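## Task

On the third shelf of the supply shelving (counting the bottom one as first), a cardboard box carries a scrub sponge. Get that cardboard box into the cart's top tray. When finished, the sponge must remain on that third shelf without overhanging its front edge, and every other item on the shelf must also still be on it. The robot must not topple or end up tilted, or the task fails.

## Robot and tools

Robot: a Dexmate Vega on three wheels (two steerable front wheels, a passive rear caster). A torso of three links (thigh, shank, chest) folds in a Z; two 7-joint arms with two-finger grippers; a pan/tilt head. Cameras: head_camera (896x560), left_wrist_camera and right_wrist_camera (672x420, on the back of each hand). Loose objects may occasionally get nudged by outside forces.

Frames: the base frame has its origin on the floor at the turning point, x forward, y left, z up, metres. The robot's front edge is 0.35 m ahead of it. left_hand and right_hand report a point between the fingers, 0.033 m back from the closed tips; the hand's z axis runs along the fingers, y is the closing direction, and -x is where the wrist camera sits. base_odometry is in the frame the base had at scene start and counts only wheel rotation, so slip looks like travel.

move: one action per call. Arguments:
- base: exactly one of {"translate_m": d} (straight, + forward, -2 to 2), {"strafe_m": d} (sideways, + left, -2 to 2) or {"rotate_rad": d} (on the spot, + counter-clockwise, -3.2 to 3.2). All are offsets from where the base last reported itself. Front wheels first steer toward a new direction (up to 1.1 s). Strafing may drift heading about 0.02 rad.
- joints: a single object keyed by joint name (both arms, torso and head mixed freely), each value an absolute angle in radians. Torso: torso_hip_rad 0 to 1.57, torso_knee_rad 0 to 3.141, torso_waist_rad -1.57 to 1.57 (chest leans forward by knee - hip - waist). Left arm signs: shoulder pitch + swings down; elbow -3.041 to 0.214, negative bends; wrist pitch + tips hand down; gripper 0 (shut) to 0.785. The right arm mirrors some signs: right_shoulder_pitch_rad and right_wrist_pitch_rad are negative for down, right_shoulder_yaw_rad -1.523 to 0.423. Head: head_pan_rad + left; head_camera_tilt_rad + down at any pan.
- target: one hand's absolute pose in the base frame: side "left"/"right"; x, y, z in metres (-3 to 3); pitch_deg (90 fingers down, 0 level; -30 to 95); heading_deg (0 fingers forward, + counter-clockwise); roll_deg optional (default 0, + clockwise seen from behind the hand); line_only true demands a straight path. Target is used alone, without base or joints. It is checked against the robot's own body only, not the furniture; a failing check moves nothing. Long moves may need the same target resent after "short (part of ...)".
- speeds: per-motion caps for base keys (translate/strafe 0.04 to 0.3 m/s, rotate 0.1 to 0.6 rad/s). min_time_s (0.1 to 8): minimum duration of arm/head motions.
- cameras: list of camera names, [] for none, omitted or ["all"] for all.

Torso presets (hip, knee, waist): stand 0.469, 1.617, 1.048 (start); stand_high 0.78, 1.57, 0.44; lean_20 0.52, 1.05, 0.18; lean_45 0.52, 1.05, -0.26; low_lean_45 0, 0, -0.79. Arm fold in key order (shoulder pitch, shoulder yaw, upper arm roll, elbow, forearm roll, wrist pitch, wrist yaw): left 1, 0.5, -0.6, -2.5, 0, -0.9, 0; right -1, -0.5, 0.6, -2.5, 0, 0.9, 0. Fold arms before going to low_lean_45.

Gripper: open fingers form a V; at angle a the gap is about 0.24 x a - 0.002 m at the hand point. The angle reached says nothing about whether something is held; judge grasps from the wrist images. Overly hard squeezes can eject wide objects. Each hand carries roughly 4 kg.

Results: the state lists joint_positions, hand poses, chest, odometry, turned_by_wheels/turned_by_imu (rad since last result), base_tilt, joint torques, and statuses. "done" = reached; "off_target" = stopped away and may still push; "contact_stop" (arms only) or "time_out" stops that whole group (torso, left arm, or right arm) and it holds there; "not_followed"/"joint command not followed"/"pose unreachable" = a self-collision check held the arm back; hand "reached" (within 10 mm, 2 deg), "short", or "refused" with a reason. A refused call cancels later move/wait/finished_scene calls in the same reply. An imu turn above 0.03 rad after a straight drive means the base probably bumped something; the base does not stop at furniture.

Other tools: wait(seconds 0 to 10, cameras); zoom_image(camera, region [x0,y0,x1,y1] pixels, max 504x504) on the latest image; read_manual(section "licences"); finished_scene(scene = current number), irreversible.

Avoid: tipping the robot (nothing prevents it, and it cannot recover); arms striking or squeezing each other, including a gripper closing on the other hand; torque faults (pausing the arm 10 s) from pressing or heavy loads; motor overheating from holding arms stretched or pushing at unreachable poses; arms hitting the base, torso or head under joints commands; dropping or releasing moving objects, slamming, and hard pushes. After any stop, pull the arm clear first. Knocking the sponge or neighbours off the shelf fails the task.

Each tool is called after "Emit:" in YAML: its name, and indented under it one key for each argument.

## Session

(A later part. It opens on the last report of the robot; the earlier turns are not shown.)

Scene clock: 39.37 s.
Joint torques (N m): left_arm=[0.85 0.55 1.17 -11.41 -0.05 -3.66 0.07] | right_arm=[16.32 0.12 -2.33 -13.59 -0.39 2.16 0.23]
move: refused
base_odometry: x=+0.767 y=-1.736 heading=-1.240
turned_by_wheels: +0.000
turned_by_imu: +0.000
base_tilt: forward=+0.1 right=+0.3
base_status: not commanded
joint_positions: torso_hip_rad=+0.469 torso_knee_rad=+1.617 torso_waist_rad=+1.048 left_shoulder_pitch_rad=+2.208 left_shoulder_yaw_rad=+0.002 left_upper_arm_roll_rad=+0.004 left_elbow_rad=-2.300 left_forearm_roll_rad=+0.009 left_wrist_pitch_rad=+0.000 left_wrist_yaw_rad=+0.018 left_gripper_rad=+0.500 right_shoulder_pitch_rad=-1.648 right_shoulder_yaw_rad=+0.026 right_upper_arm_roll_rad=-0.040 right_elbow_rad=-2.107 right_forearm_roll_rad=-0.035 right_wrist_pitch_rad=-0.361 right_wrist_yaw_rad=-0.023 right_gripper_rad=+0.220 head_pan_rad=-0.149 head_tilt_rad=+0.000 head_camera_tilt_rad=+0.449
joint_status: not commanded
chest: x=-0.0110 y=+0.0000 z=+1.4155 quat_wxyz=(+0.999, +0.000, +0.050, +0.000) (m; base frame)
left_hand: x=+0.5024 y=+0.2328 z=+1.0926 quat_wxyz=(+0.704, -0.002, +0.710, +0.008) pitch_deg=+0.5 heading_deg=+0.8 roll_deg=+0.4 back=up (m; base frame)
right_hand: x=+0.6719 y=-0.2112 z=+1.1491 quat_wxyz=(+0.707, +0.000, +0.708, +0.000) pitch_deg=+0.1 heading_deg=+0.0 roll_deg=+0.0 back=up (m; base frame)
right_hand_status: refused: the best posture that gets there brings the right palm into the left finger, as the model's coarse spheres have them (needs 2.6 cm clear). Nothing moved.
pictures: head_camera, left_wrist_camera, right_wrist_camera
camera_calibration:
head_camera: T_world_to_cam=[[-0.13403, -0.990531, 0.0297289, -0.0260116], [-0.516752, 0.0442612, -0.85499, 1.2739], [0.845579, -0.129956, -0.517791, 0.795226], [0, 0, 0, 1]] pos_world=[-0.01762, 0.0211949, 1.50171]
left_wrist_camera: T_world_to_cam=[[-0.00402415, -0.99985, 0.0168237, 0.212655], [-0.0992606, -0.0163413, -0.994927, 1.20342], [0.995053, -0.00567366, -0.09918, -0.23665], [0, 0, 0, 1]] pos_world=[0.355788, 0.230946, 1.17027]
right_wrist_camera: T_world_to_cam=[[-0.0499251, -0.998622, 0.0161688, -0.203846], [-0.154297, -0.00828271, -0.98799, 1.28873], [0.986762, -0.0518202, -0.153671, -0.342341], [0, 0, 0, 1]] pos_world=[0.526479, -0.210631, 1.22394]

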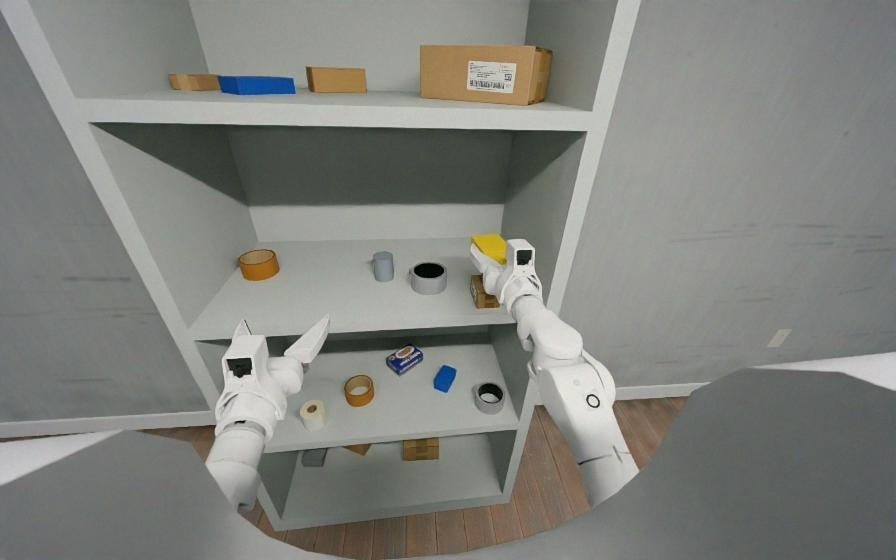

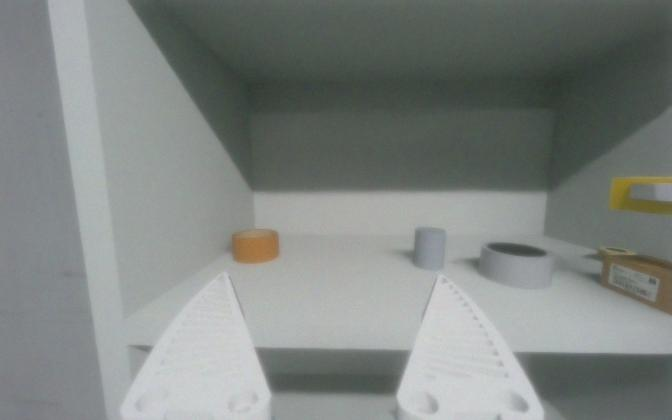

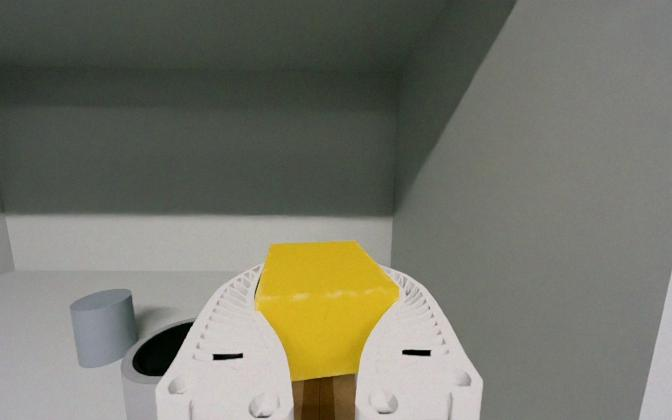

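Emit:
move:
  joints: {"left_gripper_rad": 0.0}
  cameras: []

Emit:
move:
  target: {"side":"right","x":0.65,"y":0.08,"z":1.14,"pitch_deg":0,"heading_deg":0}
  cameras: []

Emit:
move:
  target: {"side":"right","x":0.65,"y":0.08,"z":1.045,"pitch_deg":0,"heading_deg":0}

Emit:
zoom_image:
  camera: "left_wrist_camera"
  region: [300, 150, 672, 420]

Scene clock: 41.47 s.
Joint torques (N m): left_arm=[0.17 0.05 0.93 -10.83 -0.04 -3.54 0.06] | right_arm=[16.62 4.27 -1.84 -13.46 -0.34 3.79 0.12]
move: done
base_odometry: x=+0.767 y=-1.736 heading=-1.240
turned_by_wheels: +0.000
turned_by_imu: +0.001
base_tilt: forward=+0.1 right=+0.3
base_status: not commanded
joint_positions: torso_hip_rad=+0.469 torso_knee_rad=+1.617 torso_waist_rad=+1.048 left_shoulder_pitch_rad=+2.208 left_shoulder_yaw_rad=+0.002 left_upper_arm_roll_rad=+0.004 left_elbow_rad=-2.300 left_forearm_roll_rad=+0.009 left_wrist_pitch_rad=+0.000 left_wrist_yaw_rad=+0.018 left_gripper_rad=+0.000 right_shoulder_pitch_rad=-1.648 right_shoulder_yaw_rad=+0.026 right_upper_arm_roll_rad=-0.040 right_elbow_rad=-2.108 right_forearm_roll_rad=-0.035 right_wrist_pitch_rad=-0.361 right_wrist_yaw_rad=-0.023 right_gripper_rad=+0.220 head_pan_rad=-0.149 head_tilt_rad=+0.000 head_camera_tilt_rad=+0.449
joint_status: all done
chest: x=-0.0110 y=+0.0000 z=+1.4155 quat_wxyz=(+0.999, +0.000, +0.050, +0.000) (m; base frame)
left_hand: x=+0.5024 y=+0.2328 z=+1.0926 quat_wxyz=(+0.704, -0.002, +0.710, +0.008) pitch_deg=+0.5 heading_deg=+0.8 roll_deg=+0.4 back=up (m; base frame)
right_hand: x=+0.6719 y=-0.2112 z=+1.1492 quat_wxyz=(+0.707, +0.000, +0.708, +0.000) pitch_deg=+0.1 heading_deg=+0.0 roll_deg=+0.0 back=up (m; base frame)
pictures: none
No camera images: "cameras" was empty.

Scene clock: 45.97 s.
Joint torques (N m): left_arm=[-0.13 -0.27 1.48 -10.13 0 -2.97 0.01] | right_arm=[20.78 8.48 -1.02 -8.68 -1.08 2.92 -0.47]
move: done
base_odometry: x=+0.767 y=-1.736 heading=-1.240
turned_by_wheels: +0.000
turned_by_imu: +0.001
base_tilt: forward=+0.2 right=+0.3
base_status: not commanded
joint_positions: torso_hip_rad=+0.469 torso_knee_rad=+1.617 torso_waist_rad=+1.048 left_shoulder_pitch_rad=+2.208 left_shoulder_yaw_rad=+0.002 left_upper_arm_roll_rad=+0.004 left_elbow_rad=-2.300 left_forearm_roll_rad=+0.009 left_wrist_pitch_rad=+0.000 left_wrist_yaw_rad=+0.018 left_gripper_rad=+0.000 right_shoulder_pitch_rad=-1.312 right_shoulder_yaw_rad=+0.045 right_upper_arm_roll_rad=-0.833 right_elbow_rad=-1.685 right_forearm_roll_rad=+0.092 right_wrist_pitch_rad=-0.253 right_wrist_yaw_rad=-0.853 right_gripper_rad=+0.220 head_pan_rad=-0.149 head_tilt_rad=+0.000 head_camera_tilt_rad=+0.449
joint_status: not commanded
chest: x=-0.0110 y=+0.0000 z=+1.4155 quat_wxyz=(+0.999, +0.000, +0.050, +0.000) (m; base frame)
left_hand: x=+0.5024 y=+0.2328 z=+1.0926 quat_wxyz=(+0.704, -0.002, +0.710, +0.008) pitch_deg=+0.5 heading_deg=+0.8 roll_deg=+0.4 back=up (m; base frame)
right_hand: x=+0.6508 y=+0.0785 z=+1.1396 quat_wxyz=(+0.707, +0.000, +0.708, +0.001) pitch_deg=+0.1 heading_deg=+0.0 roll_deg=+0.1 back=up (m; base frame)
right_hand_status: reached (checked arc [the straight line was blocked; over the whole arc the hand travels 0.30 m to end 0.29 m from its start, up to 0.03 m off the straight line; right_wrist_yaw_rad turns most, 0.84 rad; on the way or at its end the hand turns up to 4 deg from its attitude at the start], planned for 2.9 s): 2 mm and 0.1 deg off.
pictures: none
No camera images: "cameras" was empty.

Scene clock: 49.03 s.
Joint torques (N m): left_arm=[0.62 0.82 1.18 -10.73 -0.12 -3.97 0.05] | right_arm=[18.15 5.2 -0.61 -8.29 -1.38 2.36 -0.61]
move: done
base_odometry: x=+0.767 y=-1.736 heading=-1.240
turned_by_wheels: +0.000
turned_by_imu: +0.001
base_tilt: forward=+0.2 right=+0.3
base_status: not commanded
joint_positions: torso_hip_rad=+0.469 torso_knee_rad=+1.617 torso_waist_rad=+1.048 left_shoulder_pitch_rad=+2.208 left_shoulder_yaw_rad=+0.002 left_upper_arm_roll_rad=+0.004 left_elbow_rad=-2.300 left_forearm_roll_rad=+0.009 left_wrist_pitch_rad=+0.000 left_wrist_yaw_rad=+0.018 left_gripper_rad=+0.000 right_shoulder_pitch_rad=-1.252 right_shoulder_yaw_rad=+0.027 right_upper_arm_roll_rad=-0.928 right_elbow_rad=-1.306 right_forearm_roll_rad=+0.160 right_wrist_pitch_rad=+0.110 right_wrist_yaw_rad=-0.901 right_gripper_rad=+0.220 head_pan_rad=-0.149 head_tilt_rad=+0.000 head_camera_tilt_rad=+0.449
joint_status: not commanded
chest: x=-0.0110 y=+0.0000 z=+1.4155 quat_wxyz=(+0.999, +0.000, +0.050, +0.000) (m; base frame)
left_hand: x=+0.5024 y=+0.2328 z=+1.0926 quat_wxyz=(+0.704, -0.002, +0.710, +0.008) pitch_deg=+0.5 heading_deg=+0.8 roll_deg=+0.4 back=up (m; base frame)
right_hand: x=+0.6500 y=+0.0802 z=+1.0458 quat_wxyz=(+0.707, +0.000, +0.707, +0.000) pitch_deg=+0.1 heading_deg=+0.0 roll_deg=+0.0 back=up (m; base frame)
right_hand_status: reached (checked arc [the straight line was blocked; over the whole arc the hand travels 0.10 m to end 0.09 m from its start, up to 0.01 m off the straight line; right_elbow_rad turns most, 0.39 rad; on the way or at its end the hand turns up to 0 deg from its attitude at the start], planned for 1.5 s): 1 mm and 0.1 deg off.
pictures: head_camera, left_wrist_camera, right_wrist_camera
camera_calibration:
head_camera: T_world_to_cam=[[-0.13403, -0.990531, 0.0297289, -0.0260116], [-0.516752, 0.0442612, -0.85499, 1.2739], [0.845579, -0.129956, -0.517791, 0.795226], [0, 0, 0, 1]] pos_world=[-0.01762, 0.0211949, 1.50171]
left_wrist_camera: T_world_to_cam=[[-0.00402415, -0.99985, 0.0168237, 0.212655], [-0.0992606, -0.0163413, -0.994927, 1.20342], [0.995053, -0.00567366, -0.09918, -0.23665], [0, 0, 0, 1]] pos_world=[0.355788, 0.230946, 1.17027]
right_wrist_camera: T_world_to_cam=[[-0.0494479, -0.998649, 0.0159806, 0.0877028], [-0.15398, -0.00818653, -0.98804, 1.1855], [0.986836, -0.0513171, -0.153367, -0.321939], [0, 0, 0, 1]] pos_world=[0.50458, 0.0807685, 1.12054]

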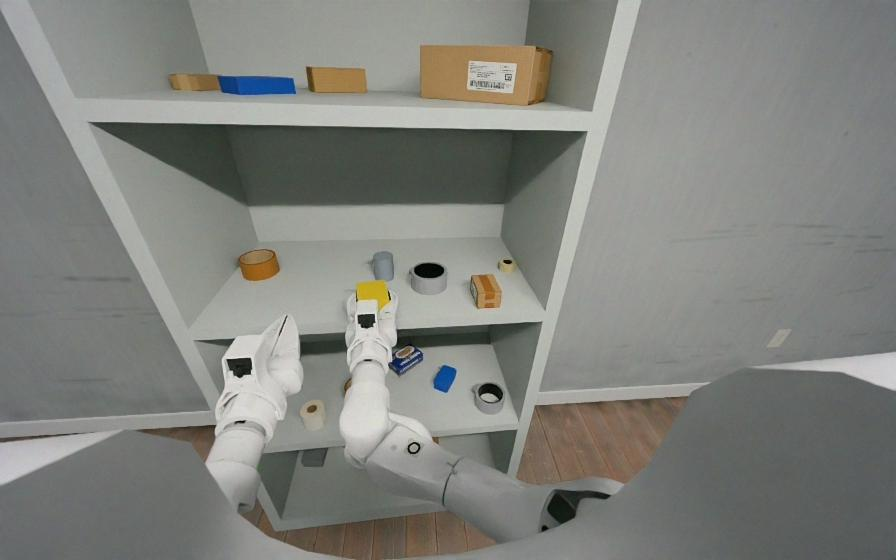

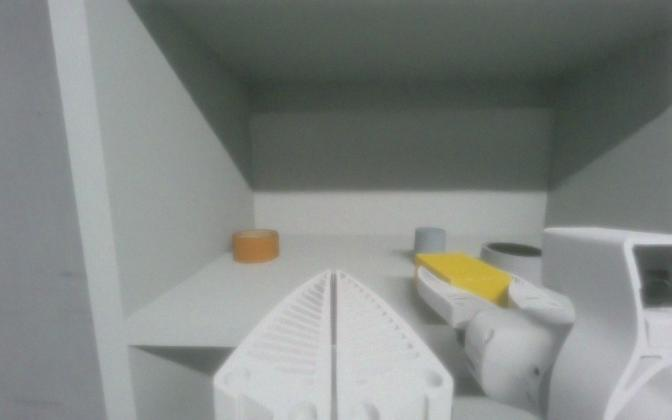

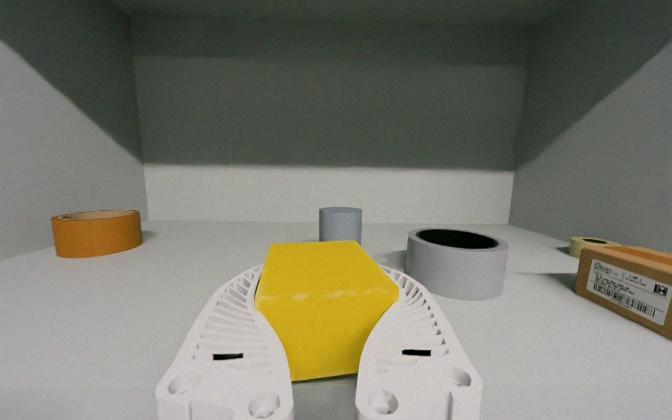

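Scaled by 1.355 from the camera's 672x420 image, which has a finer 960x600 frame.

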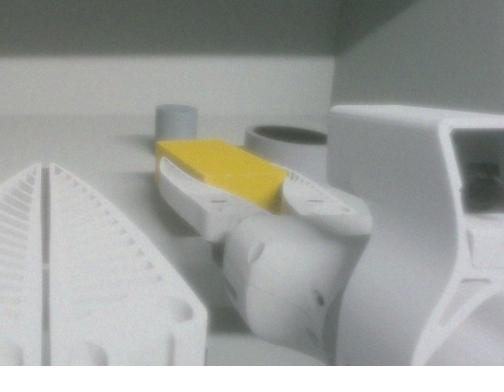

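Emit:
zoom_image:
  camera: "right_wrist_camera"
  region: [0, 200, 504, 420]

Emit:
zoom_image:
  camera: "head_camera"
  region: [180, 230, 560, 400]

Scaled by 1.000.

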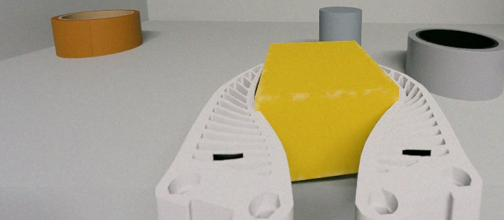

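Scaled by 1.326 from the camera's 896x560 image, which has a finer 960x600 frame.

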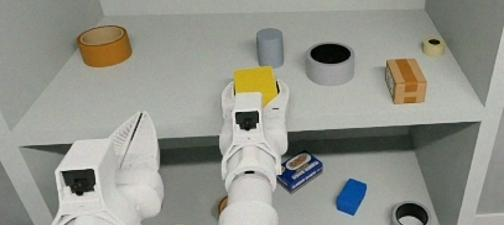

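Emit:
move:
  target: {"side":"right","x":0.65,"y":0.08,"z":1.032,"pitch_deg":0,"heading_deg":0}

Emit:
zoom_image:
  camera: "left_wrist_camera"
  region: [380, 200, 600, 400]

Scene clock: 52.50 s.
Joint torques (N m): left_arm=[0.98 0.5 1.11 -10.66 -0.01 -3.8 0.24] | right_arm=[17.96 9.55 -0.94 -7.8 -1.46 2.93 0.39]
move: done
base_odometry: x=+0.767 y=-1.736 heading=-1.240
turned_by_wheels: +0.000
turned_by_imu: +0.001
base_tilt: forward=+0.2 right=+0.3
base_status: not commanded
joint_positions: torso_hip_rad=+0.469 torso_knee_rad=+1.617 torso_waist_rad=+1.048 left_shoulder_pitch_rad=+2.208 left_shoulder_yaw_rad=+0.002 left_upper_arm_roll_rad=+0.004 left_elbow_rad=-2.300 left_forearm_roll_rad=+0.009 left_wrist_pitch_rad=+0.000 left_wrist_yaw_rad=+0.018 left_gripper_rad=+0.000 right_shoulder_pitch_rad=-1.246 right_shoulder_yaw_rad=+0.041 right_upper_arm_roll_rad=-0.931 right_elbow_rad=-1.234 right_forearm_roll_rad=+0.158 right_wrist_pitch_rad=+0.166 right_wrist_yaw_rad=-0.897 right_gripper_rad=+0.220 head_pan_rad=-0.149 head_tilt_rad=+0.000 head_camera_tilt_rad=+0.449
joint_status: not commanded
chest: x=-0.0110 y=+0.0000 z=+1.4155 quat_wxyz=(+0.999, +0.000, +0.050, +0.000) (m; base frame)
left_hand: x=+0.5024 y=+0.2328 z=+1.0926 quat_wxyz=(+0.704, -0.002, +0.710, +0.008) pitch_deg=+0.5 heading_deg=+0.8 roll_deg=+0.4 back=up (m; base frame)
right_hand: x=+0.6499 y=+0.0797 z=+1.0324 quat_wxyz=(+0.707, +0.000, +0.707, +0.000) pitch_deg=+0.1 heading_deg=+0.0 roll_deg=+0.0 back=up (m; base frame)
right_hand_status: reached (straight line, planned for 0.6 s): 1 mm and 0.1 deg off.
pictures: head_camera, left_wrist_camera, right_wrist_camera
camera_calibration:
head_camera: T_world_to_cam=[[-0.13403, -0.990531, 0.0297289, -0.0260116], [-0.516752, 0.0442612, -0.85499, 1.2739], [0.845579, -0.129956, -0.517791, 0.795226], [0, 0, 0, 1]] pos_world=[-0.01762, 0.0211949, 1.50171]
left_wrist_camera: T_world_to_cam=[[-0.00402415, -0.99985, 0.0168237, 0.212655], [-0.0992606, -0.0163413, -0.994927, 1.20342], [0.995053, -0.00567366, -0.09918, -0.23665], [0, 0, 0, 1]] pos_world=[0.355788, 0.230946, 1.17027]
right_wrist_camera: T_world_to_cam=[[-0.0501179, -0.998611, 0.0162766, 0.0875192], [-0.153912, -0.00838, -0.988049, 1.17233], [0.986813, -0.0520241, -0.153278, -0.32393], [0, 0, 0, 1]] pos_world=[0.504479, 0.0803696, 1.10724]

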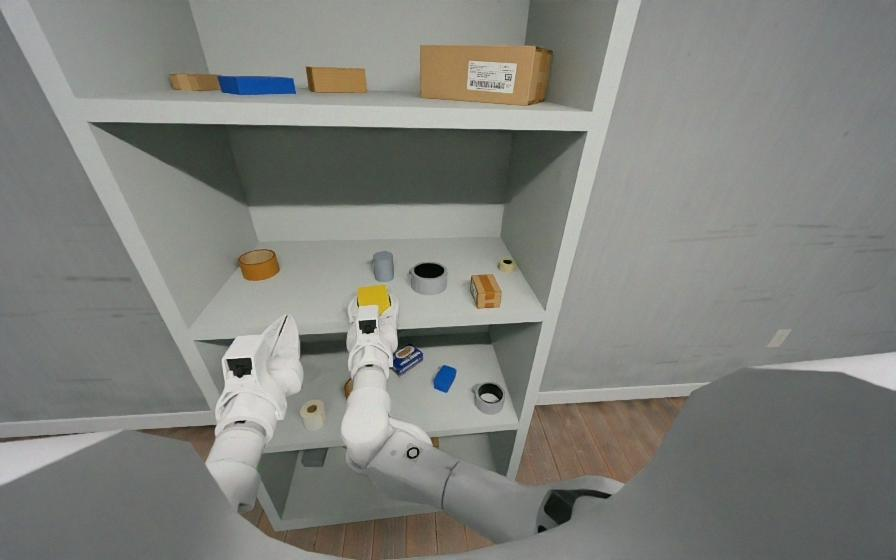

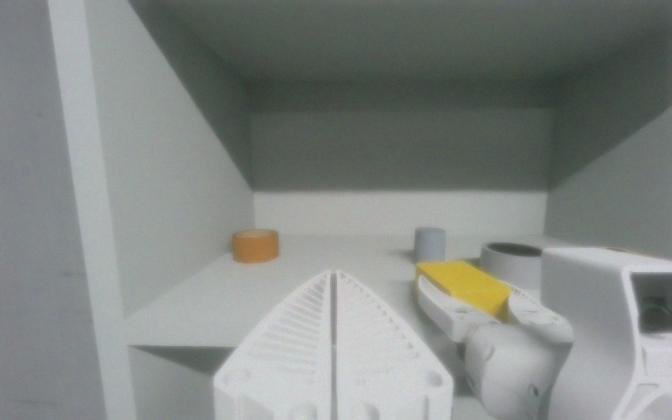

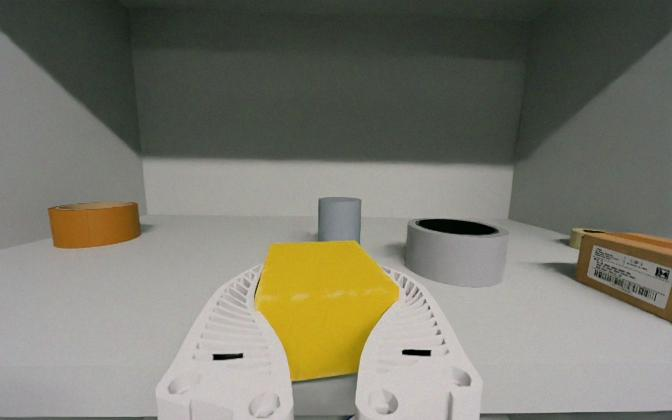

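Scaled by 2.291 from the camera's 672x420 image, which has a finer 960x600 frame.

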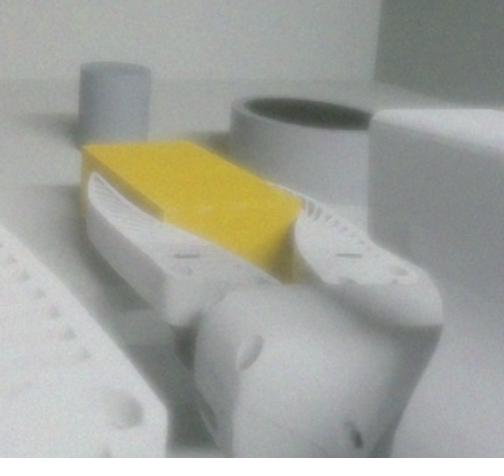

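Emit:
move:
  target: {"side":"right","x":0.695,"y":0.08,"z":1.036,"pitch_deg":0,"heading_deg":0}
  cameras: ["right_wrist_camera"]

Emit:
move:
  target: {"side":"right","x":0.695,"y":0.08,"z":1.028,"pitch_deg":0,"heading_deg":0}

Emit:
zoom_image:
  camera: "right_wrist_camera"
  region: [100, 200, 604, 420]

Emit:
zoom_image:
  camera: "head_camera"
  region: [300, 230, 560, 350]

Scene clock: 55.87 s.
Joint torques (N m): left_arm=[-0.15 -0.27 1.16 -11.04 -0.02 -3.64 -0.04] | right_arm=[21.83 8.07 4.81 -8.49 -1.11 2.84 0.27]
move: done
base_odometry: x=+0.767 y=-1.736 heading=-1.240
turned_by_wheels: +0.000
turned_by_imu: +0.001
base_tilt: forward=+0.1 right=+0.3
base_status: not commanded
joint_positions: torso_hip_rad=+0.469 torso_knee_rad=+1.617 torso_waist_rad=+1.048 left_shoulder_pitch_rad=+2.208 left_shoulder_yaw_rad=+0.002 left_upper_arm_roll_rad=+0.004 left_elbow_rad=-2.300 left_forearm_roll_rad=+0.009 left_wrist_pitch_rad=+0.000 left_wrist_yaw_rad=+0.018 left_gripper_rad=+0.000 right_shoulder_pitch_rad=-1.136 right_shoulder_yaw_rad=+0.111 right_upper_arm_roll_rad=-0.896 right_elbow_rad=-1.041 right_forearm_roll_rad=+0.198 right_wrist_pitch_rad=+0.228 right_wrist_yaw_rad=-0.840 right_gripper_rad=+0.220 head_pan_rad=-0.149 head_tilt_rad=+0.000 head_camera_tilt_rad=+0.449
joint_status: not commanded
chest: x=-0.0110 y=+0.0000 z=+1.4155 quat_wxyz=(+0.999, +0.000, +0.050, +0.000) (m; base frame)
left_hand: x=+0.5024 y=+0.2328 z=+1.0926 quat_wxyz=(+0.704, -0.002, +0.710, +0.008) pitch_deg=+0.5 heading_deg=+0.8 roll_deg=+0.4 back=up (m; base frame)
right_hand: x=+0.6936 y=+0.0800 z=+1.0353 quat_wxyz=(+0.707, +0.000, +0.707, +0.000) pitch_deg=+0.0 heading_deg=+0.0 roll_deg=+0.0 back=up (m; base frame)
right_hand_status: reached (straight line, planned for 1.0 s): 2 mm and 0.1 deg off.
pictures: right_wrist_camera
camera_calibration:
right_wrist_camera: T_world_to_cam=[[-0.0494678, -0.998638, 0.0165766, 0.0891705], [-0.153815, -0.00878179, -0.988061, 1.1818], [0.986861, -0.0514269, -0.153171, -0.366708], [0, 0, 0, 1]] pos_world=[0.548079, 0.0805687, 1.11004]

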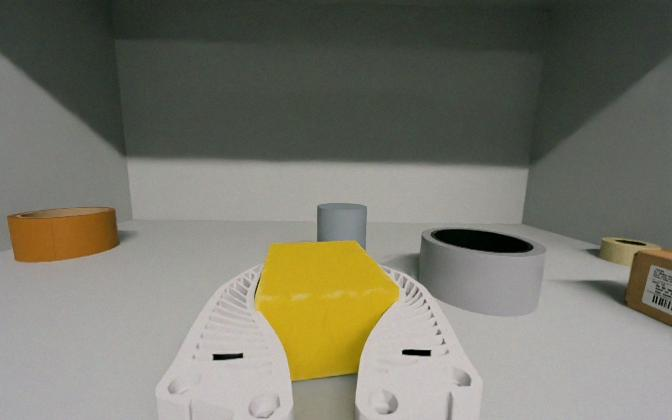

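Scene clock: 57.40 s.
Joint torques (N m): left_arm=[-0.79 -0.88 0.95 -10.85 -0.05 -3.01 -0.07] | right_arm=[21.28 6.46 -0.13 -5.75 -0.7 1.95 0.25]
move: done
base_odometry: x=+0.767 y=-1.736 heading=-1.240
turned_by_wheels: +0.000
turned_by_imu: +0.000
base_tilt: forward=+0.1 right=+0.3
base_status: not commanded
joint_positions: torso_hip_rad=+0.469 torso_knee_rad=+1.617 torso_waist_rad=+1.048 left_shoulder_pitch_rad=+2.208 left_shoulder_yaw_rad=+0.002 left_upper_arm_roll_rad=+0.004 left_elbow_rad=-2.300 left_forearm_roll_rad=+0.009 left_wrist_pitch_rad=+0.000 left_wrist_yaw_rad=+0.018 left_gripper_rad=+0.000 right_shoulder_pitch_rad=-1.125 right_shoulder_yaw_rad=+0.126 right_upper_arm_roll_rad=-0.896 right_elbow_rad=-0.982 right_forearm_roll_rad=+0.199 right_wrist_pitch_rad=+0.268 right_wrist_yaw_rad=-0.834 right_gripper_rad=+0.220 head_pan_rad=-0.149 head_tilt_rad=+0.000 head_camera_tilt_rad=+0.449
joint_status: not commanded
chest: x=-0.0110 y=+0.0000 z=+1.4155 quat_wxyz=(+0.999, +0.000, +0.050, +0.000) (m; base frame)
left_hand: x=+0.5024 y=+0.2328 z=+1.0926 quat_wxyz=(+0.704, -0.002, +0.710, +0.008) pitch_deg=+0.5 heading_deg=+0.8 roll_deg=+0.4 back=up (m; base frame)
right_hand: x=+0.6948 y=+0.0798 z=+1.0283 quat_wxyz=(+0.707, +0.000, +0.707, +0.000) pitch_deg=+0.0 heading_deg=+0.0 roll_deg=+0.0 back=up (m; base frame)
right_hand_status: reached (straight line, planned for 0.5 s): 0 mm and 0.0 deg off.
pictures: head_camera, left_wrist_camera, right_wrist_camera
camera_calibration:
head_camera: T_world_to_cam=[[-0.13403, -0.990531, 0.0297289, -0.0260116], [-0.516752, 0.0442612, -0.85499, 1.2739], [0.845579, -0.129956, -0.517791, 0.795226], [0, 0, 0, 1]] pos_world=[-0.01762, 0.0211949, 1.50171]
left_wrist_camera: T_world_to_cam=[[-0.00402415, -0.99985, 0.0168237, 0.212655], [-0.0992606, -0.0163413, -0.994927, 1.20342], [0.995053, -0.00567366, -0.09918, -0.23665], [0, 0, 0, 1]] pos_world=[0.355788, 0.230946, 1.17027]
right_wrist_camera: T_world_to_cam=[[-0.0500521, -0.998618, 0.0160386, 0.0900646], [-0.153495, -0.00817658, -0.988116, 1.17492], [0.986881, -0.0519191, -0.152873, -0.369374], [0, 0, 0, 1]] pos_world=[0.549379, 0.0803694, 1.10304]

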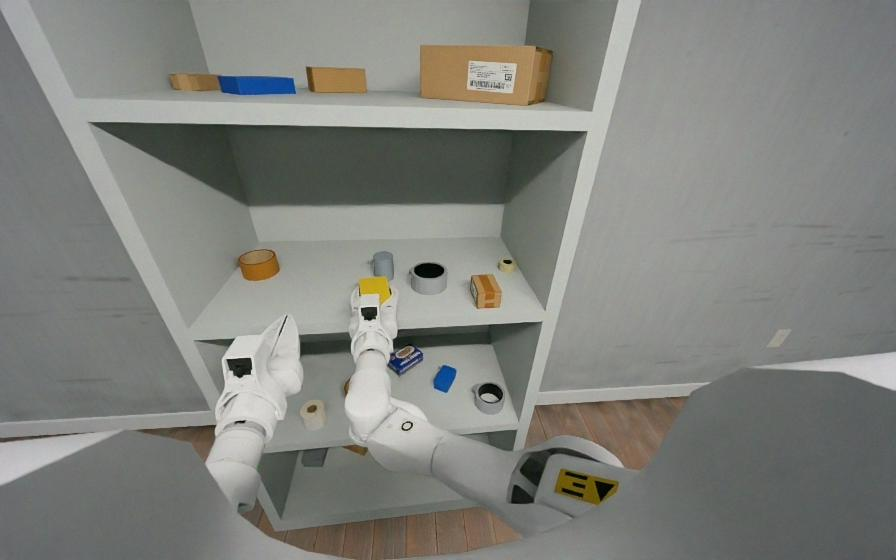

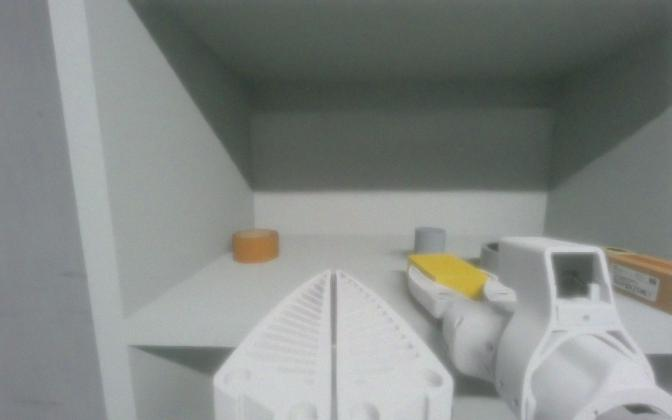

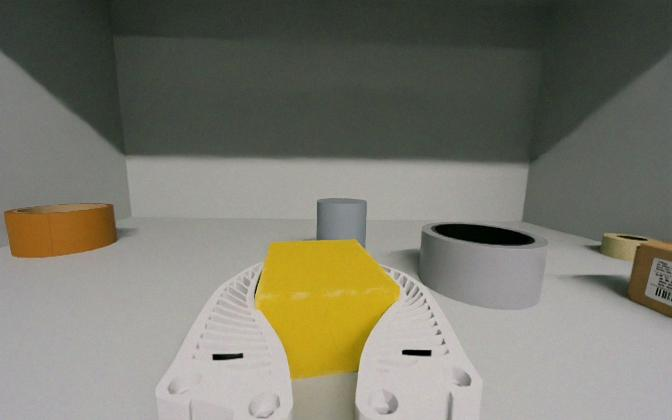

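Scaled by 1.000.

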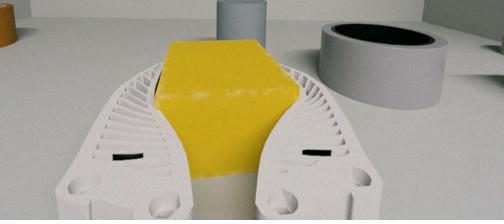

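Scaled by 1.938 from the camera's 896x560 image, which has a finer 960x600 frame.

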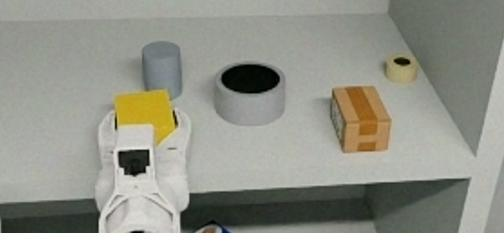

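Emit:
move:
  target: {"side":"right","x":0.695,"y":0.08,"z":1.02,"pitch_deg":0,"heading_deg":0}
  cameras: ["right_wrist_camera"]

Emit:
move:
  joints: {"right_gripper_rad": 0.5}
  cameras: ["right_wrist_camera"]

Scene clock: 59.60 s.
Joint torques (N m): left_arm=[0.23 0.65 1.39 -10.71 -0.03 -2.85 0.01] | right_arm=[8.68 3.55 0.49 3.02 2.2 -2.4 0.41]
move: done
base_odometry: x=+0.767 y=-1.736 heading=-1.240
turned_by_wheels: +0.000
turned_by_imu: +0.000
base_tilt: forward=+0.1 right=+0.2
base_status: not commanded
joint_positions: torso_hip_rad=+0.469 torso_knee_rad=+1.617 torso_waist_rad=+1.048 left_shoulder_pitch_rad=+2.208 left_shoulder_yaw_rad=+0.002 left_upper_arm_roll_rad=+0.004 left_elbow_rad=-2.300 left_forearm_roll_rad=+0.009 left_wrist_pitch_rad=+0.000 left_wrist_yaw_rad=+0.018 left_gripper_rad=+0.000 right_shoulder_pitch_rad=-1.114 right_shoulder_yaw_rad=+0.145 right_upper_arm_roll_rad=-0.897 right_elbow_rad=-0.918 right_forearm_roll_rad=+0.198 right_wrist_pitch_rad=+0.313 right_wrist_yaw_rad=-0.829 right_gripper_rad=+0.220 head_pan_rad=-0.149 head_tilt_rad=+0.000 head_camera_tilt_rad=+0.449
joint_status: not commanded
chest: x=-0.0114 y=+0.0000 z=+1.4155 quat_wxyz=(+0.999, +0.000, +0.050, +0.000) (m; base frame)
left_hand: x=+0.5021 y=+0.2328 z=+1.0928 quat_wxyz=(+0.704, -0.002, +0.710, +0.008) pitch_deg=+0.5 heading_deg=+0.8 roll_deg=+0.4 back=up (m; base frame)
right_hand: x=+0.6949 y=+0.0802 z=+1.0222 quat_wxyz=(+0.708, +0.000, +0.706, +0.000) pitch_deg=-0.1 heading_deg=+0.0 roll_deg=+0.1 back=up (m; base frame)
right_hand_status: reached (straight line, planned for 0.5 s): 2 mm and 0.2 deg off.
pictures: right_wrist_camera
camera_calibration:
right_wrist_camera: T_world_to_cam=[[-0.0495413, -0.998662, 0.0147976, 0.0915427], [-0.150429, -0.00718599, -0.988595, 1.16712], [0.987379, -0.0512023, -0.149872, -0.373792], [0, 0, 0, 1]] pos_world=[0.549178, 0.0806682, 1.09644]

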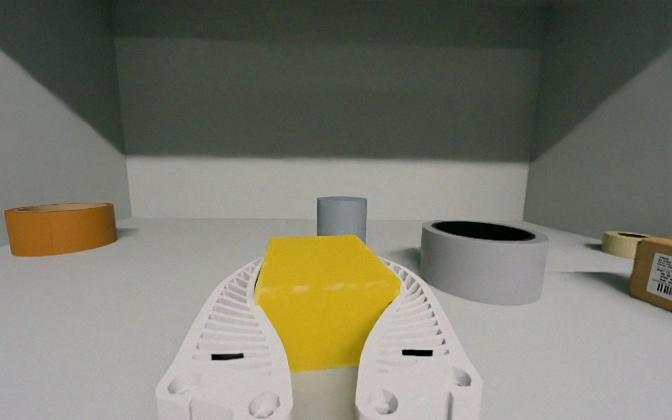

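Scene clock: 60.40 s.
Joint torques (N m): left_arm=[-0.76 -0.77 1.2 -11.37 -0.11 -3.95 0.09] | right_arm=[21.34 9.28 -0.26 -6.71 -1.08 2.94 -0.3]
move: done
base_odometry: x=+0.767 y=-1.736 heading=-1.240
turned_by_wheels: +0.000
turned_by_imu: +0.000
base_tilt: forward=+0.2 right=+0.3
base_status: not commanded
joint_positions: torso_hip_rad=+0.469 torso_knee_rad=+1.617 torso_waist_rad=+1.048 left_shoulder_pitch_rad=+2.208 left_shoulder_yaw_rad=+0.002 left_upper_arm_roll_rad=+0.004 left_elbow_rad=-2.300 left_forearm_roll_rad=+0.009 left_wrist_pitch_rad=+0.000 left_wrist_yaw_rad=+0.018 left_gripper_rad=+0.000 right_shoulder_pitch_rad=-1.114 right_shoulder_yaw_rad=+0.146 right_upper_arm_roll_rad=-0.897 right_elbow_rad=-0.913 right_forearm_roll_rad=+0.200 right_wrist_pitch_rad=+0.315 right_wrist_yaw_rad=-0.829 right_gripper_rad=+0.500 head_pan_rad=-0.149 head_tilt_rad=+0.000 head_camera_tilt_rad=+0.449
joint_status: all done
chest: x=-0.0112 y=+0.0000 z=+1.4155 quat_wxyz=(+0.999, +0.000, +0.050, +0.000) (m; base frame)
left_hand: x=+0.5023 y=+0.2328 z=+1.0927 quat_wxyz=(+0.704, -0.002, +0.710, +0.008) pitch_deg=+0.5 heading_deg=+0.8 roll_deg=+0.4 back=up (m; base frame)
right_hand: x=+0.6948 y=+0.0797 z=+1.0198 quat_wxyz=(+0.707, +0.000, +0.707, +0.000) pitch_deg=+0.0 heading_deg=+0.0 roll_deg=+0.0 back=up (m; base frame)
pictures: right_wrist_camera
camera_calibration:
right_wrist_camera: T_world_to_cam=[[-0.050022, -0.998616, 0.0162411, 0.0899577], [-0.153603, -0.00837584, -0.988097, 1.16656], [0.986866, -0.0519212, -0.152971, -0.370459], [0, 0, 0, 1]] pos_world=[0.549279, 0.0803694, 1.09454]

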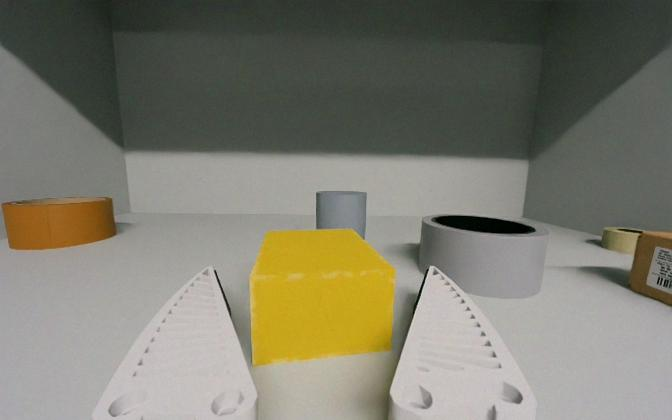

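Emit:
move:
  target: {"side":"right","x":0.56,"y":0.07,"z":1.05,"pitch_deg":0,"heading_deg":0}
  cameras: []

Emit:
move:
  target: {"side":"right","x":0.56,"y":-0.208,"z":1.06,"pitch_deg":20,"heading_deg":0}

Emit:
zoom_image:
  camera: "right_wrist_camera"
  region: [150, 80, 504, 400]

Scene clock: 61.33 s.
Joint torques (N m): left_arm=[1.29 -0.09 1.26 -11.72 -0.01 -3.72 0.04] | right_arm=[22.18 7.71 -0.53 -6.23 -1.32 3 0.16]
move: refused
base_odometry: x=+0.767 y=-1.736 heading=-1.240
turned_by_wheels: +0.000
turned_by_imu: +0.000
base_tilt: forward=+0.2 right=+0.3
base_status: not commanded
joint_positions: torso_hip_rad=+0.469 torso_knee_rad=+1.617 torso_waist_rad=+1.048 left_shoulder_pitch_rad=+2.208 left_shoulder_yaw_rad=+0.002 left_upper_arm_roll_rad=+0.004 left_elbow_rad=-2.300 left_forearm_roll_rad=+0.009 left_wrist_pitch_rad=+0.000 left_wrist_yaw_rad=+0.018 left_gripper_rad=+0.000 right_shoulder_pitch_rad=-1.114 right_shoulder_yaw_rad=+0.146 right_upper_arm_roll_rad=-0.897 right_elbow_rad=-0.912 right_forearm_roll_rad=+0.200 right_wrist_pitch_rad=+0.315 right_wrist_yaw_rad=-0.829 right_gripper_rad=+0.500 head_pan_rad=-0.149 head_tilt_rad=+0.000 head_camera_tilt_rad=+0.449
joint_status: not commanded
chest: x=-0.0112 y=+0.0000 z=+1.4155 quat_wxyz=(+0.999, +0.000, +0.050, +0.000) (m; base frame)
left_hand: x=+0.5023 y=+0.2328 z=+1.0927 quat_wxyz=(+0.704, -0.002, +0.710, +0.008) pitch_deg=+0.5 heading_deg=+0.8 roll_deg=+0.4 back=up (m; base frame)
right_hand: x=+0.6948 y=+0.0797 z=+1.0197 quat_wxyz=(+0.707, +0.000, +0.707, +0.000) pitch_deg=+0.0 heading_deg=+0.0 roll_deg=+0.0 back=up (m; base frame)
right_hand_status: refused: neither the straight line nor an arc passes: the line comes too near the robot; the best arc brings the right palm within 1.8 cm of the left finger (limit 2.0). Nothing moved.
pictures: none
No camera images: "cameras" was empty.

not run: a stop came earlier in this reply.

Scaled by 1.424 from the camera's 672x420 image, which has a finer 960x600 frame.

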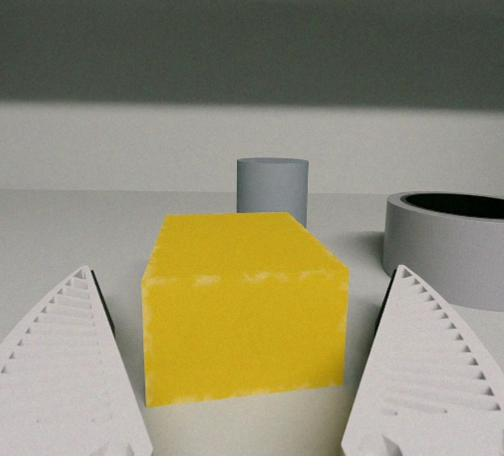

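Emit:
move:
  joints: {"left_elbow_rad": -1.5}
  cameras: []

Emit:
move:
  target: {"side":"right","x":0.57,"y":0.07,"z":1.05,"pitch_deg":0,"heading_deg":0}
  cameras: []

Emit:
move:
  target: {"side":"right","x":0.56,"y":-0.208,"z":1.06,"pitch_deg":20,"heading_deg":0}

Emit:
zoom_image:
  camera: "right_wrist_camera"
  region: [150, 80, 504, 400]

Scene clock: 66.50 s.
Joint torques (N m): left_arm=[4.39 0.65 0.89 -5.54 -0.05 -3.06 0.1] | right_arm=[21.54 9.65 -0.76 -7.89 -1.21 3.51 0.26]
move: done
base_odometry: x=+0.767 y=-1.736 heading=-1.240
turned_by_wheels: +0.000
turned_by_imu: +0.001
base_tilt: forward=+0.1 right=+0.3
base_status: not commanded
joint_positions: torso_hip_rad=+0.469 torso_knee_rad=+1.617 torso_waist_rad=+1.048 left_shoulder_pitch_rad=+2.208 left_shoulder_yaw_rad=+0.002 left_upper_arm_roll_rad=+0.004 left_elbow_rad=-1.506 left_forearm_roll_rad=+0.009 left_wrist_pitch_rad=+0.000 left_wrist_yaw_rad=+0.018 left_gripper_rad=+0.000 right_shoulder_pitch_rad=-1.114 right_shoulder_yaw_rad=+0.146 right_upper_arm_roll_rad=-0.897 right_elbow_rad=-0.912 right_forearm_roll_rad=+0.200 right_wrist_pitch_rad=+0.315 right_wrist_yaw_rad=-0.829 right_gripper_rad=+0.500 head_pan_rad=-0.149 head_tilt_rad=+0.000 head_camera_tilt_rad=+0.449
joint_status: all done
chest: x=-0.0112 y=+0.0000 z=+1.4155 quat_wxyz=(+0.999, +0.000, +0.050, +0.000) (m; base frame)
left_hand: x=+0.2660 y=+0.2332 z=+0.6210 quat_wxyz=(+0.375, +0.003, +0.927, +0.009) pitch_deg=+46.0 heading_deg=+1.2 roll_deg=+1.5 back=up (m; base frame)
right_hand: x=+0.6948 y=+0.0797 z=+1.0196 quat_wxyz=(+0.707, +0.000, +0.707, +0.000) pitch_deg=+0.0 heading_deg=+0.0 roll_deg=+0.0 back=up (m; base frame)
pictures: none
No camera images: "cameras" was empty.

Scene clock: 77.37 s.
Joint torques (N m): left_arm=[4.35 -0.14 1.26 -5.74 -0.05 -2.55 0.07] | right_arm=[17.69 2.9 1.43 -11.32 -1.67 -1.89 0.34]
move: done
base_odometry: x=+0.767 y=-1.736 heading=-1.240
turned_by_wheels: +0.000
turned_by_imu: +0.003
base_tilt: forward=+0.1 right=+0.3
base_status: not commanded
joint_positions: torso_hip_rad=+0.469 torso_knee_rad=+1.617 torso_waist_rad=+1.048 left_shoulder_pitch_rad=+2.208 left_shoulder_yaw_rad=+0.002 left_upper_arm_roll_rad=+0.004 left_elbow_rad=-1.500 left_forearm_roll_rad=+0.009 left_wrist_pitch_rad=+0.000 left_wrist_yaw_rad=+0.018 left_gripper_rad=+0.000 right_shoulder_pitch_rad=-1.038 right_shoulder_yaw_rad=-0.263 right_upper_arm_roll_rad=-1.436 right_elbow_rad=-1.597 right_forearm_roll_rad=-2.665 right_wrist_pitch_rad=-0.153 right_wrist_yaw_rad=+1.344 right_gripper_rad=+0.500 head_pan_rad=-0.149 head_tilt_rad=+0.000 head_camera_tilt_rad=+0.449
joint_status: not commanded
chest: x=-0.0112 y=+0.0000 z=+1.4155 quat_wxyz=(+0.999, +0.000, +0.050, +0.000) (m; base frame)
left_hand: x=+0.2631 y=+0.2332 z=+0.6185 quat_wxyz=(+0.372, +0.003, +0.928, +0.009) pitch_deg=+46.3 heading_deg=+1.2 roll_deg=+1.5 back=up (m; base frame)
right_hand: x=+0.5704 y=+0.0708 z=+1.0475 quat_wxyz=(+0.001, -0.709, -0.001, -0.705) pitch_deg=+0.4 heading_deg=+0.1 roll_deg=+0.0 back=down (m; base frame)
right_hand_status: reached (checked arc [the straight line was blocked; over the whole arc the hand travels 1.04 m to end 0.13 m from its start, up to 0.37 m off the straight line; right_forearm_roll_rad turns most, 2.87 rad; on the way or at its end the hand turns up to 180 deg from its attitude at the start], planned for 9.3 s): 3 mm and 0.4 deg off.
pictures: none
No camera images: "cameras" was empty.

Scene clock: 82.83 s.
Joint torques (N m): left_arm=[3.78 0.18 0.89 -5.9 -0.07 -3.48 0.14] | right_arm=[15.73 -7.76 9.85 -7.39 -1.27 -2.77 -0.51]
move: done
base_odometry: x=+0.767 y=-1.736 heading=-1.240
turned_by_wheels: +0.000
turned_by_imu: +0.001
base_tilt: forward=+0.1 right=+0.4
base_status: not commanded
joint_positions: torso_hip_rad=+0.469 torso_knee_rad=+1.617 torso_waist_rad=+1.048 left_shoulder_pitch_rad=+2.208 left_shoulder_yaw_rad=+0.002 left_upper_arm_roll_rad=+0.004 left_elbow_rad=-1.500 left_forearm_roll_rad=+0.009 left_wrist_pitch_rad=+0.000 left_wrist_yaw_rad=+0.018 left_gripper_rad=+0.000 right_shoulder_pitch_rad=-1.029 right_shoulder_yaw_rad=-1.336 right_upper_arm_roll_rad=-1.192 right_elbow_rad=-2.450 right_forearm_roll_rad=-1.976 right_wrist_pitch_rad=-0.111 right_wrist_yaw_rad=+1.104 right_gripper_rad=+0.500 head_pan_rad=-0.149 head_tilt_rad=+0.000 head_camera_tilt_rad=+0.449
joint_status: not commanded
chest: x=-0.0112 y=+0.0000 z=+1.4155 quat_wxyz=(+0.999, +0.000, +0.050, +0.000) (m; base frame)
left_hand: x=+0.2631 y=+0.2332 z=+0.6185 quat_wxyz=(+0.372, +0.003, +0.928, +0.009) pitch_deg=+46.3 heading_deg=+1.2 roll_deg=+1.5 back=up (m; base frame)
right_hand: x=+0.5599 y=-0.2070 z=+1.0590 quat_wxyz=(+0.000, -0.819, +0.000, -0.574) pitch_deg=+20.0 heading_deg=+0.0 roll_deg=+0.0 back=down (m; base frame)
right_hand_status: reached (straight line, planned for 3.9 s): 1 mm and 0.0 deg off.
pictures: head_camera, left_wrist_camera, right_wrist_camera
camera_calibration:
head_camera: T_world_to_cam=[[-0.134037, -0.990531, 0.0296968, -0.0259901], [-0.516631, 0.0442742, -0.855063, 1.27391], [0.845651, -0.129952, -0.517674, 0.79522], [0, 0, 0, 1]] pos_world=[-0.0178194, 0.021195, 1.50171]
left_wrist_camera: T_world_to_cam=[[0.006822, -0.999906, 0.0118723, 0.220212], [-0.782637, -0.012729, -0.622349, 0.656457], [0.622441, -0.005046, -0.78265, 0.475021], [0, 0, 0, 1]] pos_world=[0.216593, 0.230945, 0.777706]
right_wrist_camera: T_world_to_cam=[[-0.0519186, 0.99865, 0.00152886, 0.226246], [0.194021, 0.00858513, 0.98096, -1.0942], [0.979623, 0.0512267, -0.194205, -0.177223], [0, 0, 0, 1]] pos_world=[0.397655, -0.207468, 1.0386]

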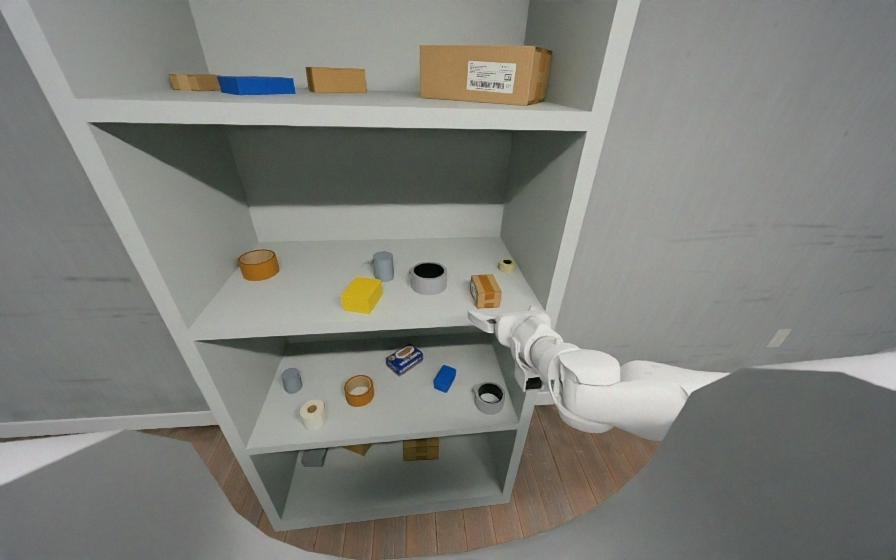

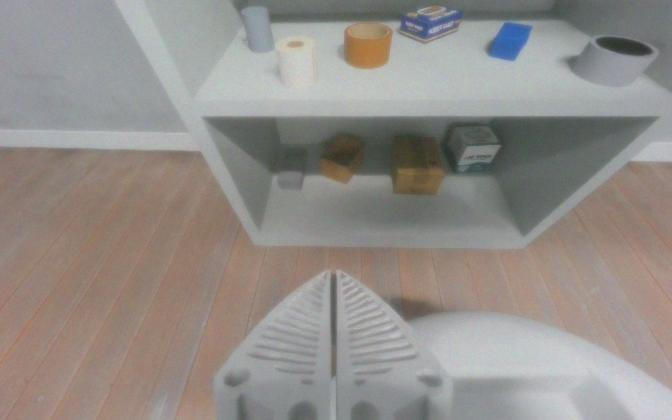

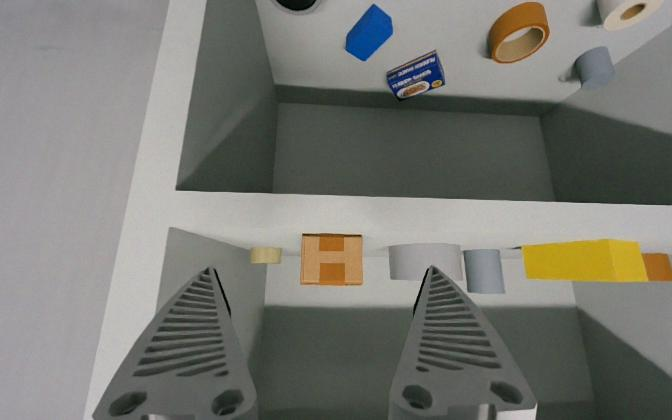

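Scaled by 1.424 from the camera's 672x420 image, which has a finer 960x600 frame.

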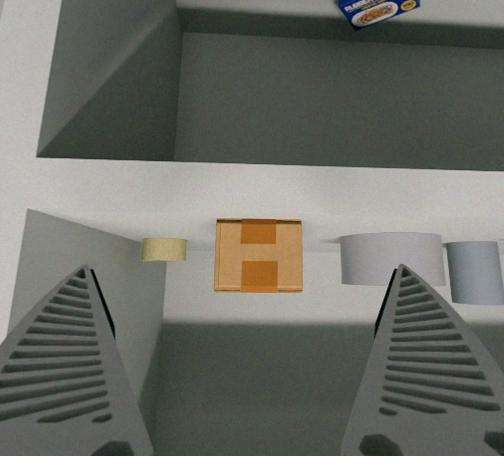

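Emit:
move:
  base: {"translate_m": -0.2}
  joints: {"right_shoulder_pitch_rad": -2.2, "right_shoulder_yaw_rad": 0.02, "right_upper_arm_roll_rad": -0.015, "right_elbow_rad": -2.3, "right_forearm_roll_rad": 0, "right_wrist_pitch_rad": 0, "right_wrist_yaw_rad": 0}
  cameras: ["head_camera"]

Emit:
zoom_image:
  camera: "head_camera"
  region: [200, 200, 600, 380]

Scene clock: 91.33 s.
Joint torques (N m): left_arm=[4.76 0.16 1.23 -6.68 -0.06 -2.81 0.1] | right_arm=[-5.18 1.27 2.63 -9.12 0.18 2.64 -0.49]
move: done
base_odometry: x=+0.702 y=-1.547 heading=-1.240
turned_by_wheels: +0.001
turned_by_imu: +0.005
base_tilt: forward=+0.1 right=+0.3
base_status: done
joint_positions: torso_hip_rad=+0.469 torso_knee_rad=+1.617 torso_waist_rad=+1.048 left_shoulder_pitch_rad=+2.208 left_shoulder_yaw_rad=+0.002 left_upper_arm_roll_rad=+0.004 left_elbow_rad=-1.500 left_forearm_roll_rad=+0.009 left_wrist_pitch_rad=+0.000 left_wrist_yaw_rad=+0.018 left_gripper_rad=+0.000 right_shoulder_pitch_rad=-2.196 right_shoulder_yaw_rad=+0.016 right_upper_arm_roll_rad=-0.019 right_elbow_rad=-2.300 right_forearm_roll_rad=-0.006 right_wrist_pitch_rad=-0.001 right_wrist_yaw_rad=+0.004 right_gripper_rad=+0.500 head_pan_rad=-0.149 head_tilt_rad=+0.000 head_camera_tilt_rad=+0.449
joint_status: all done
chest: x=-0.0111 y=+0.0000 z=+1.4155 quat_wxyz=(+0.999, +0.000, +0.050, +0.000) (m; base frame)
left_hand: x=+0.2631 y=+0.2332 z=+0.6185 quat_wxyz=(+0.372, +0.003, +0.928, +0.009) pitch_deg=+46.3 heading_deg=+1.2 roll_deg=+1.5 back=up (m; base frame)
right_hand: x=+0.5061 y=-0.2192 z=+1.0993 quat_wxyz=(+0.708, +0.004, +0.706, +0.009) pitch_deg=-0.2 heading_deg=+0.4 roll_deg=+1.1 back=up (m; base frame)
pictures: head_camera
camera_calibration:
head_camera: T_world_to_cam=[[-0.134029, -0.990532, 0.0297095, -0.026009], [-0.516633, 0.0442594, -0.855062, 1.27391], [0.845651, -0.129952, -0.517674, 0.79522], [0, 0, 0, 1]] pos_world=[-0.0178194, 0.021195, 1.50171]

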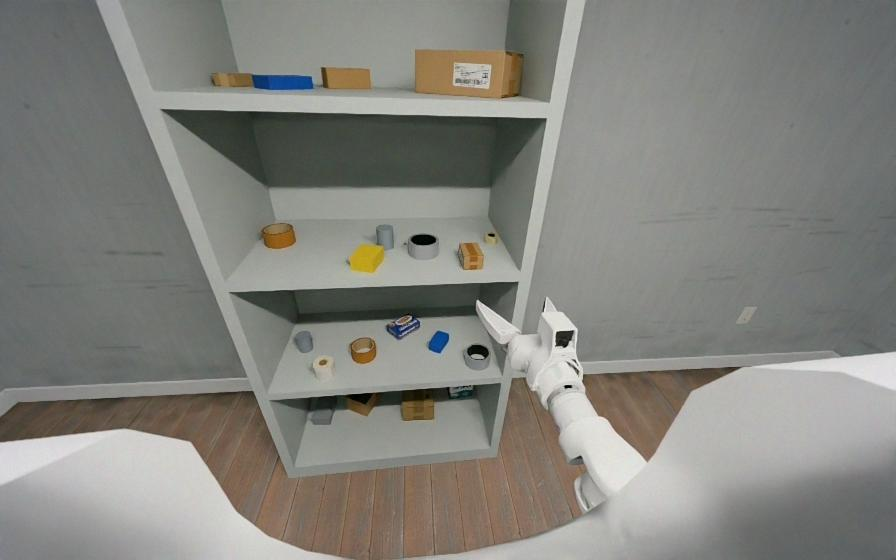

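Scaled by 1.260 from the camera's 896x560 image, which has a finer 960x600 frame.

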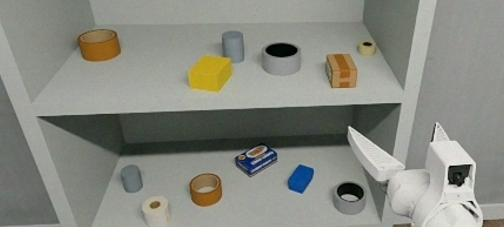

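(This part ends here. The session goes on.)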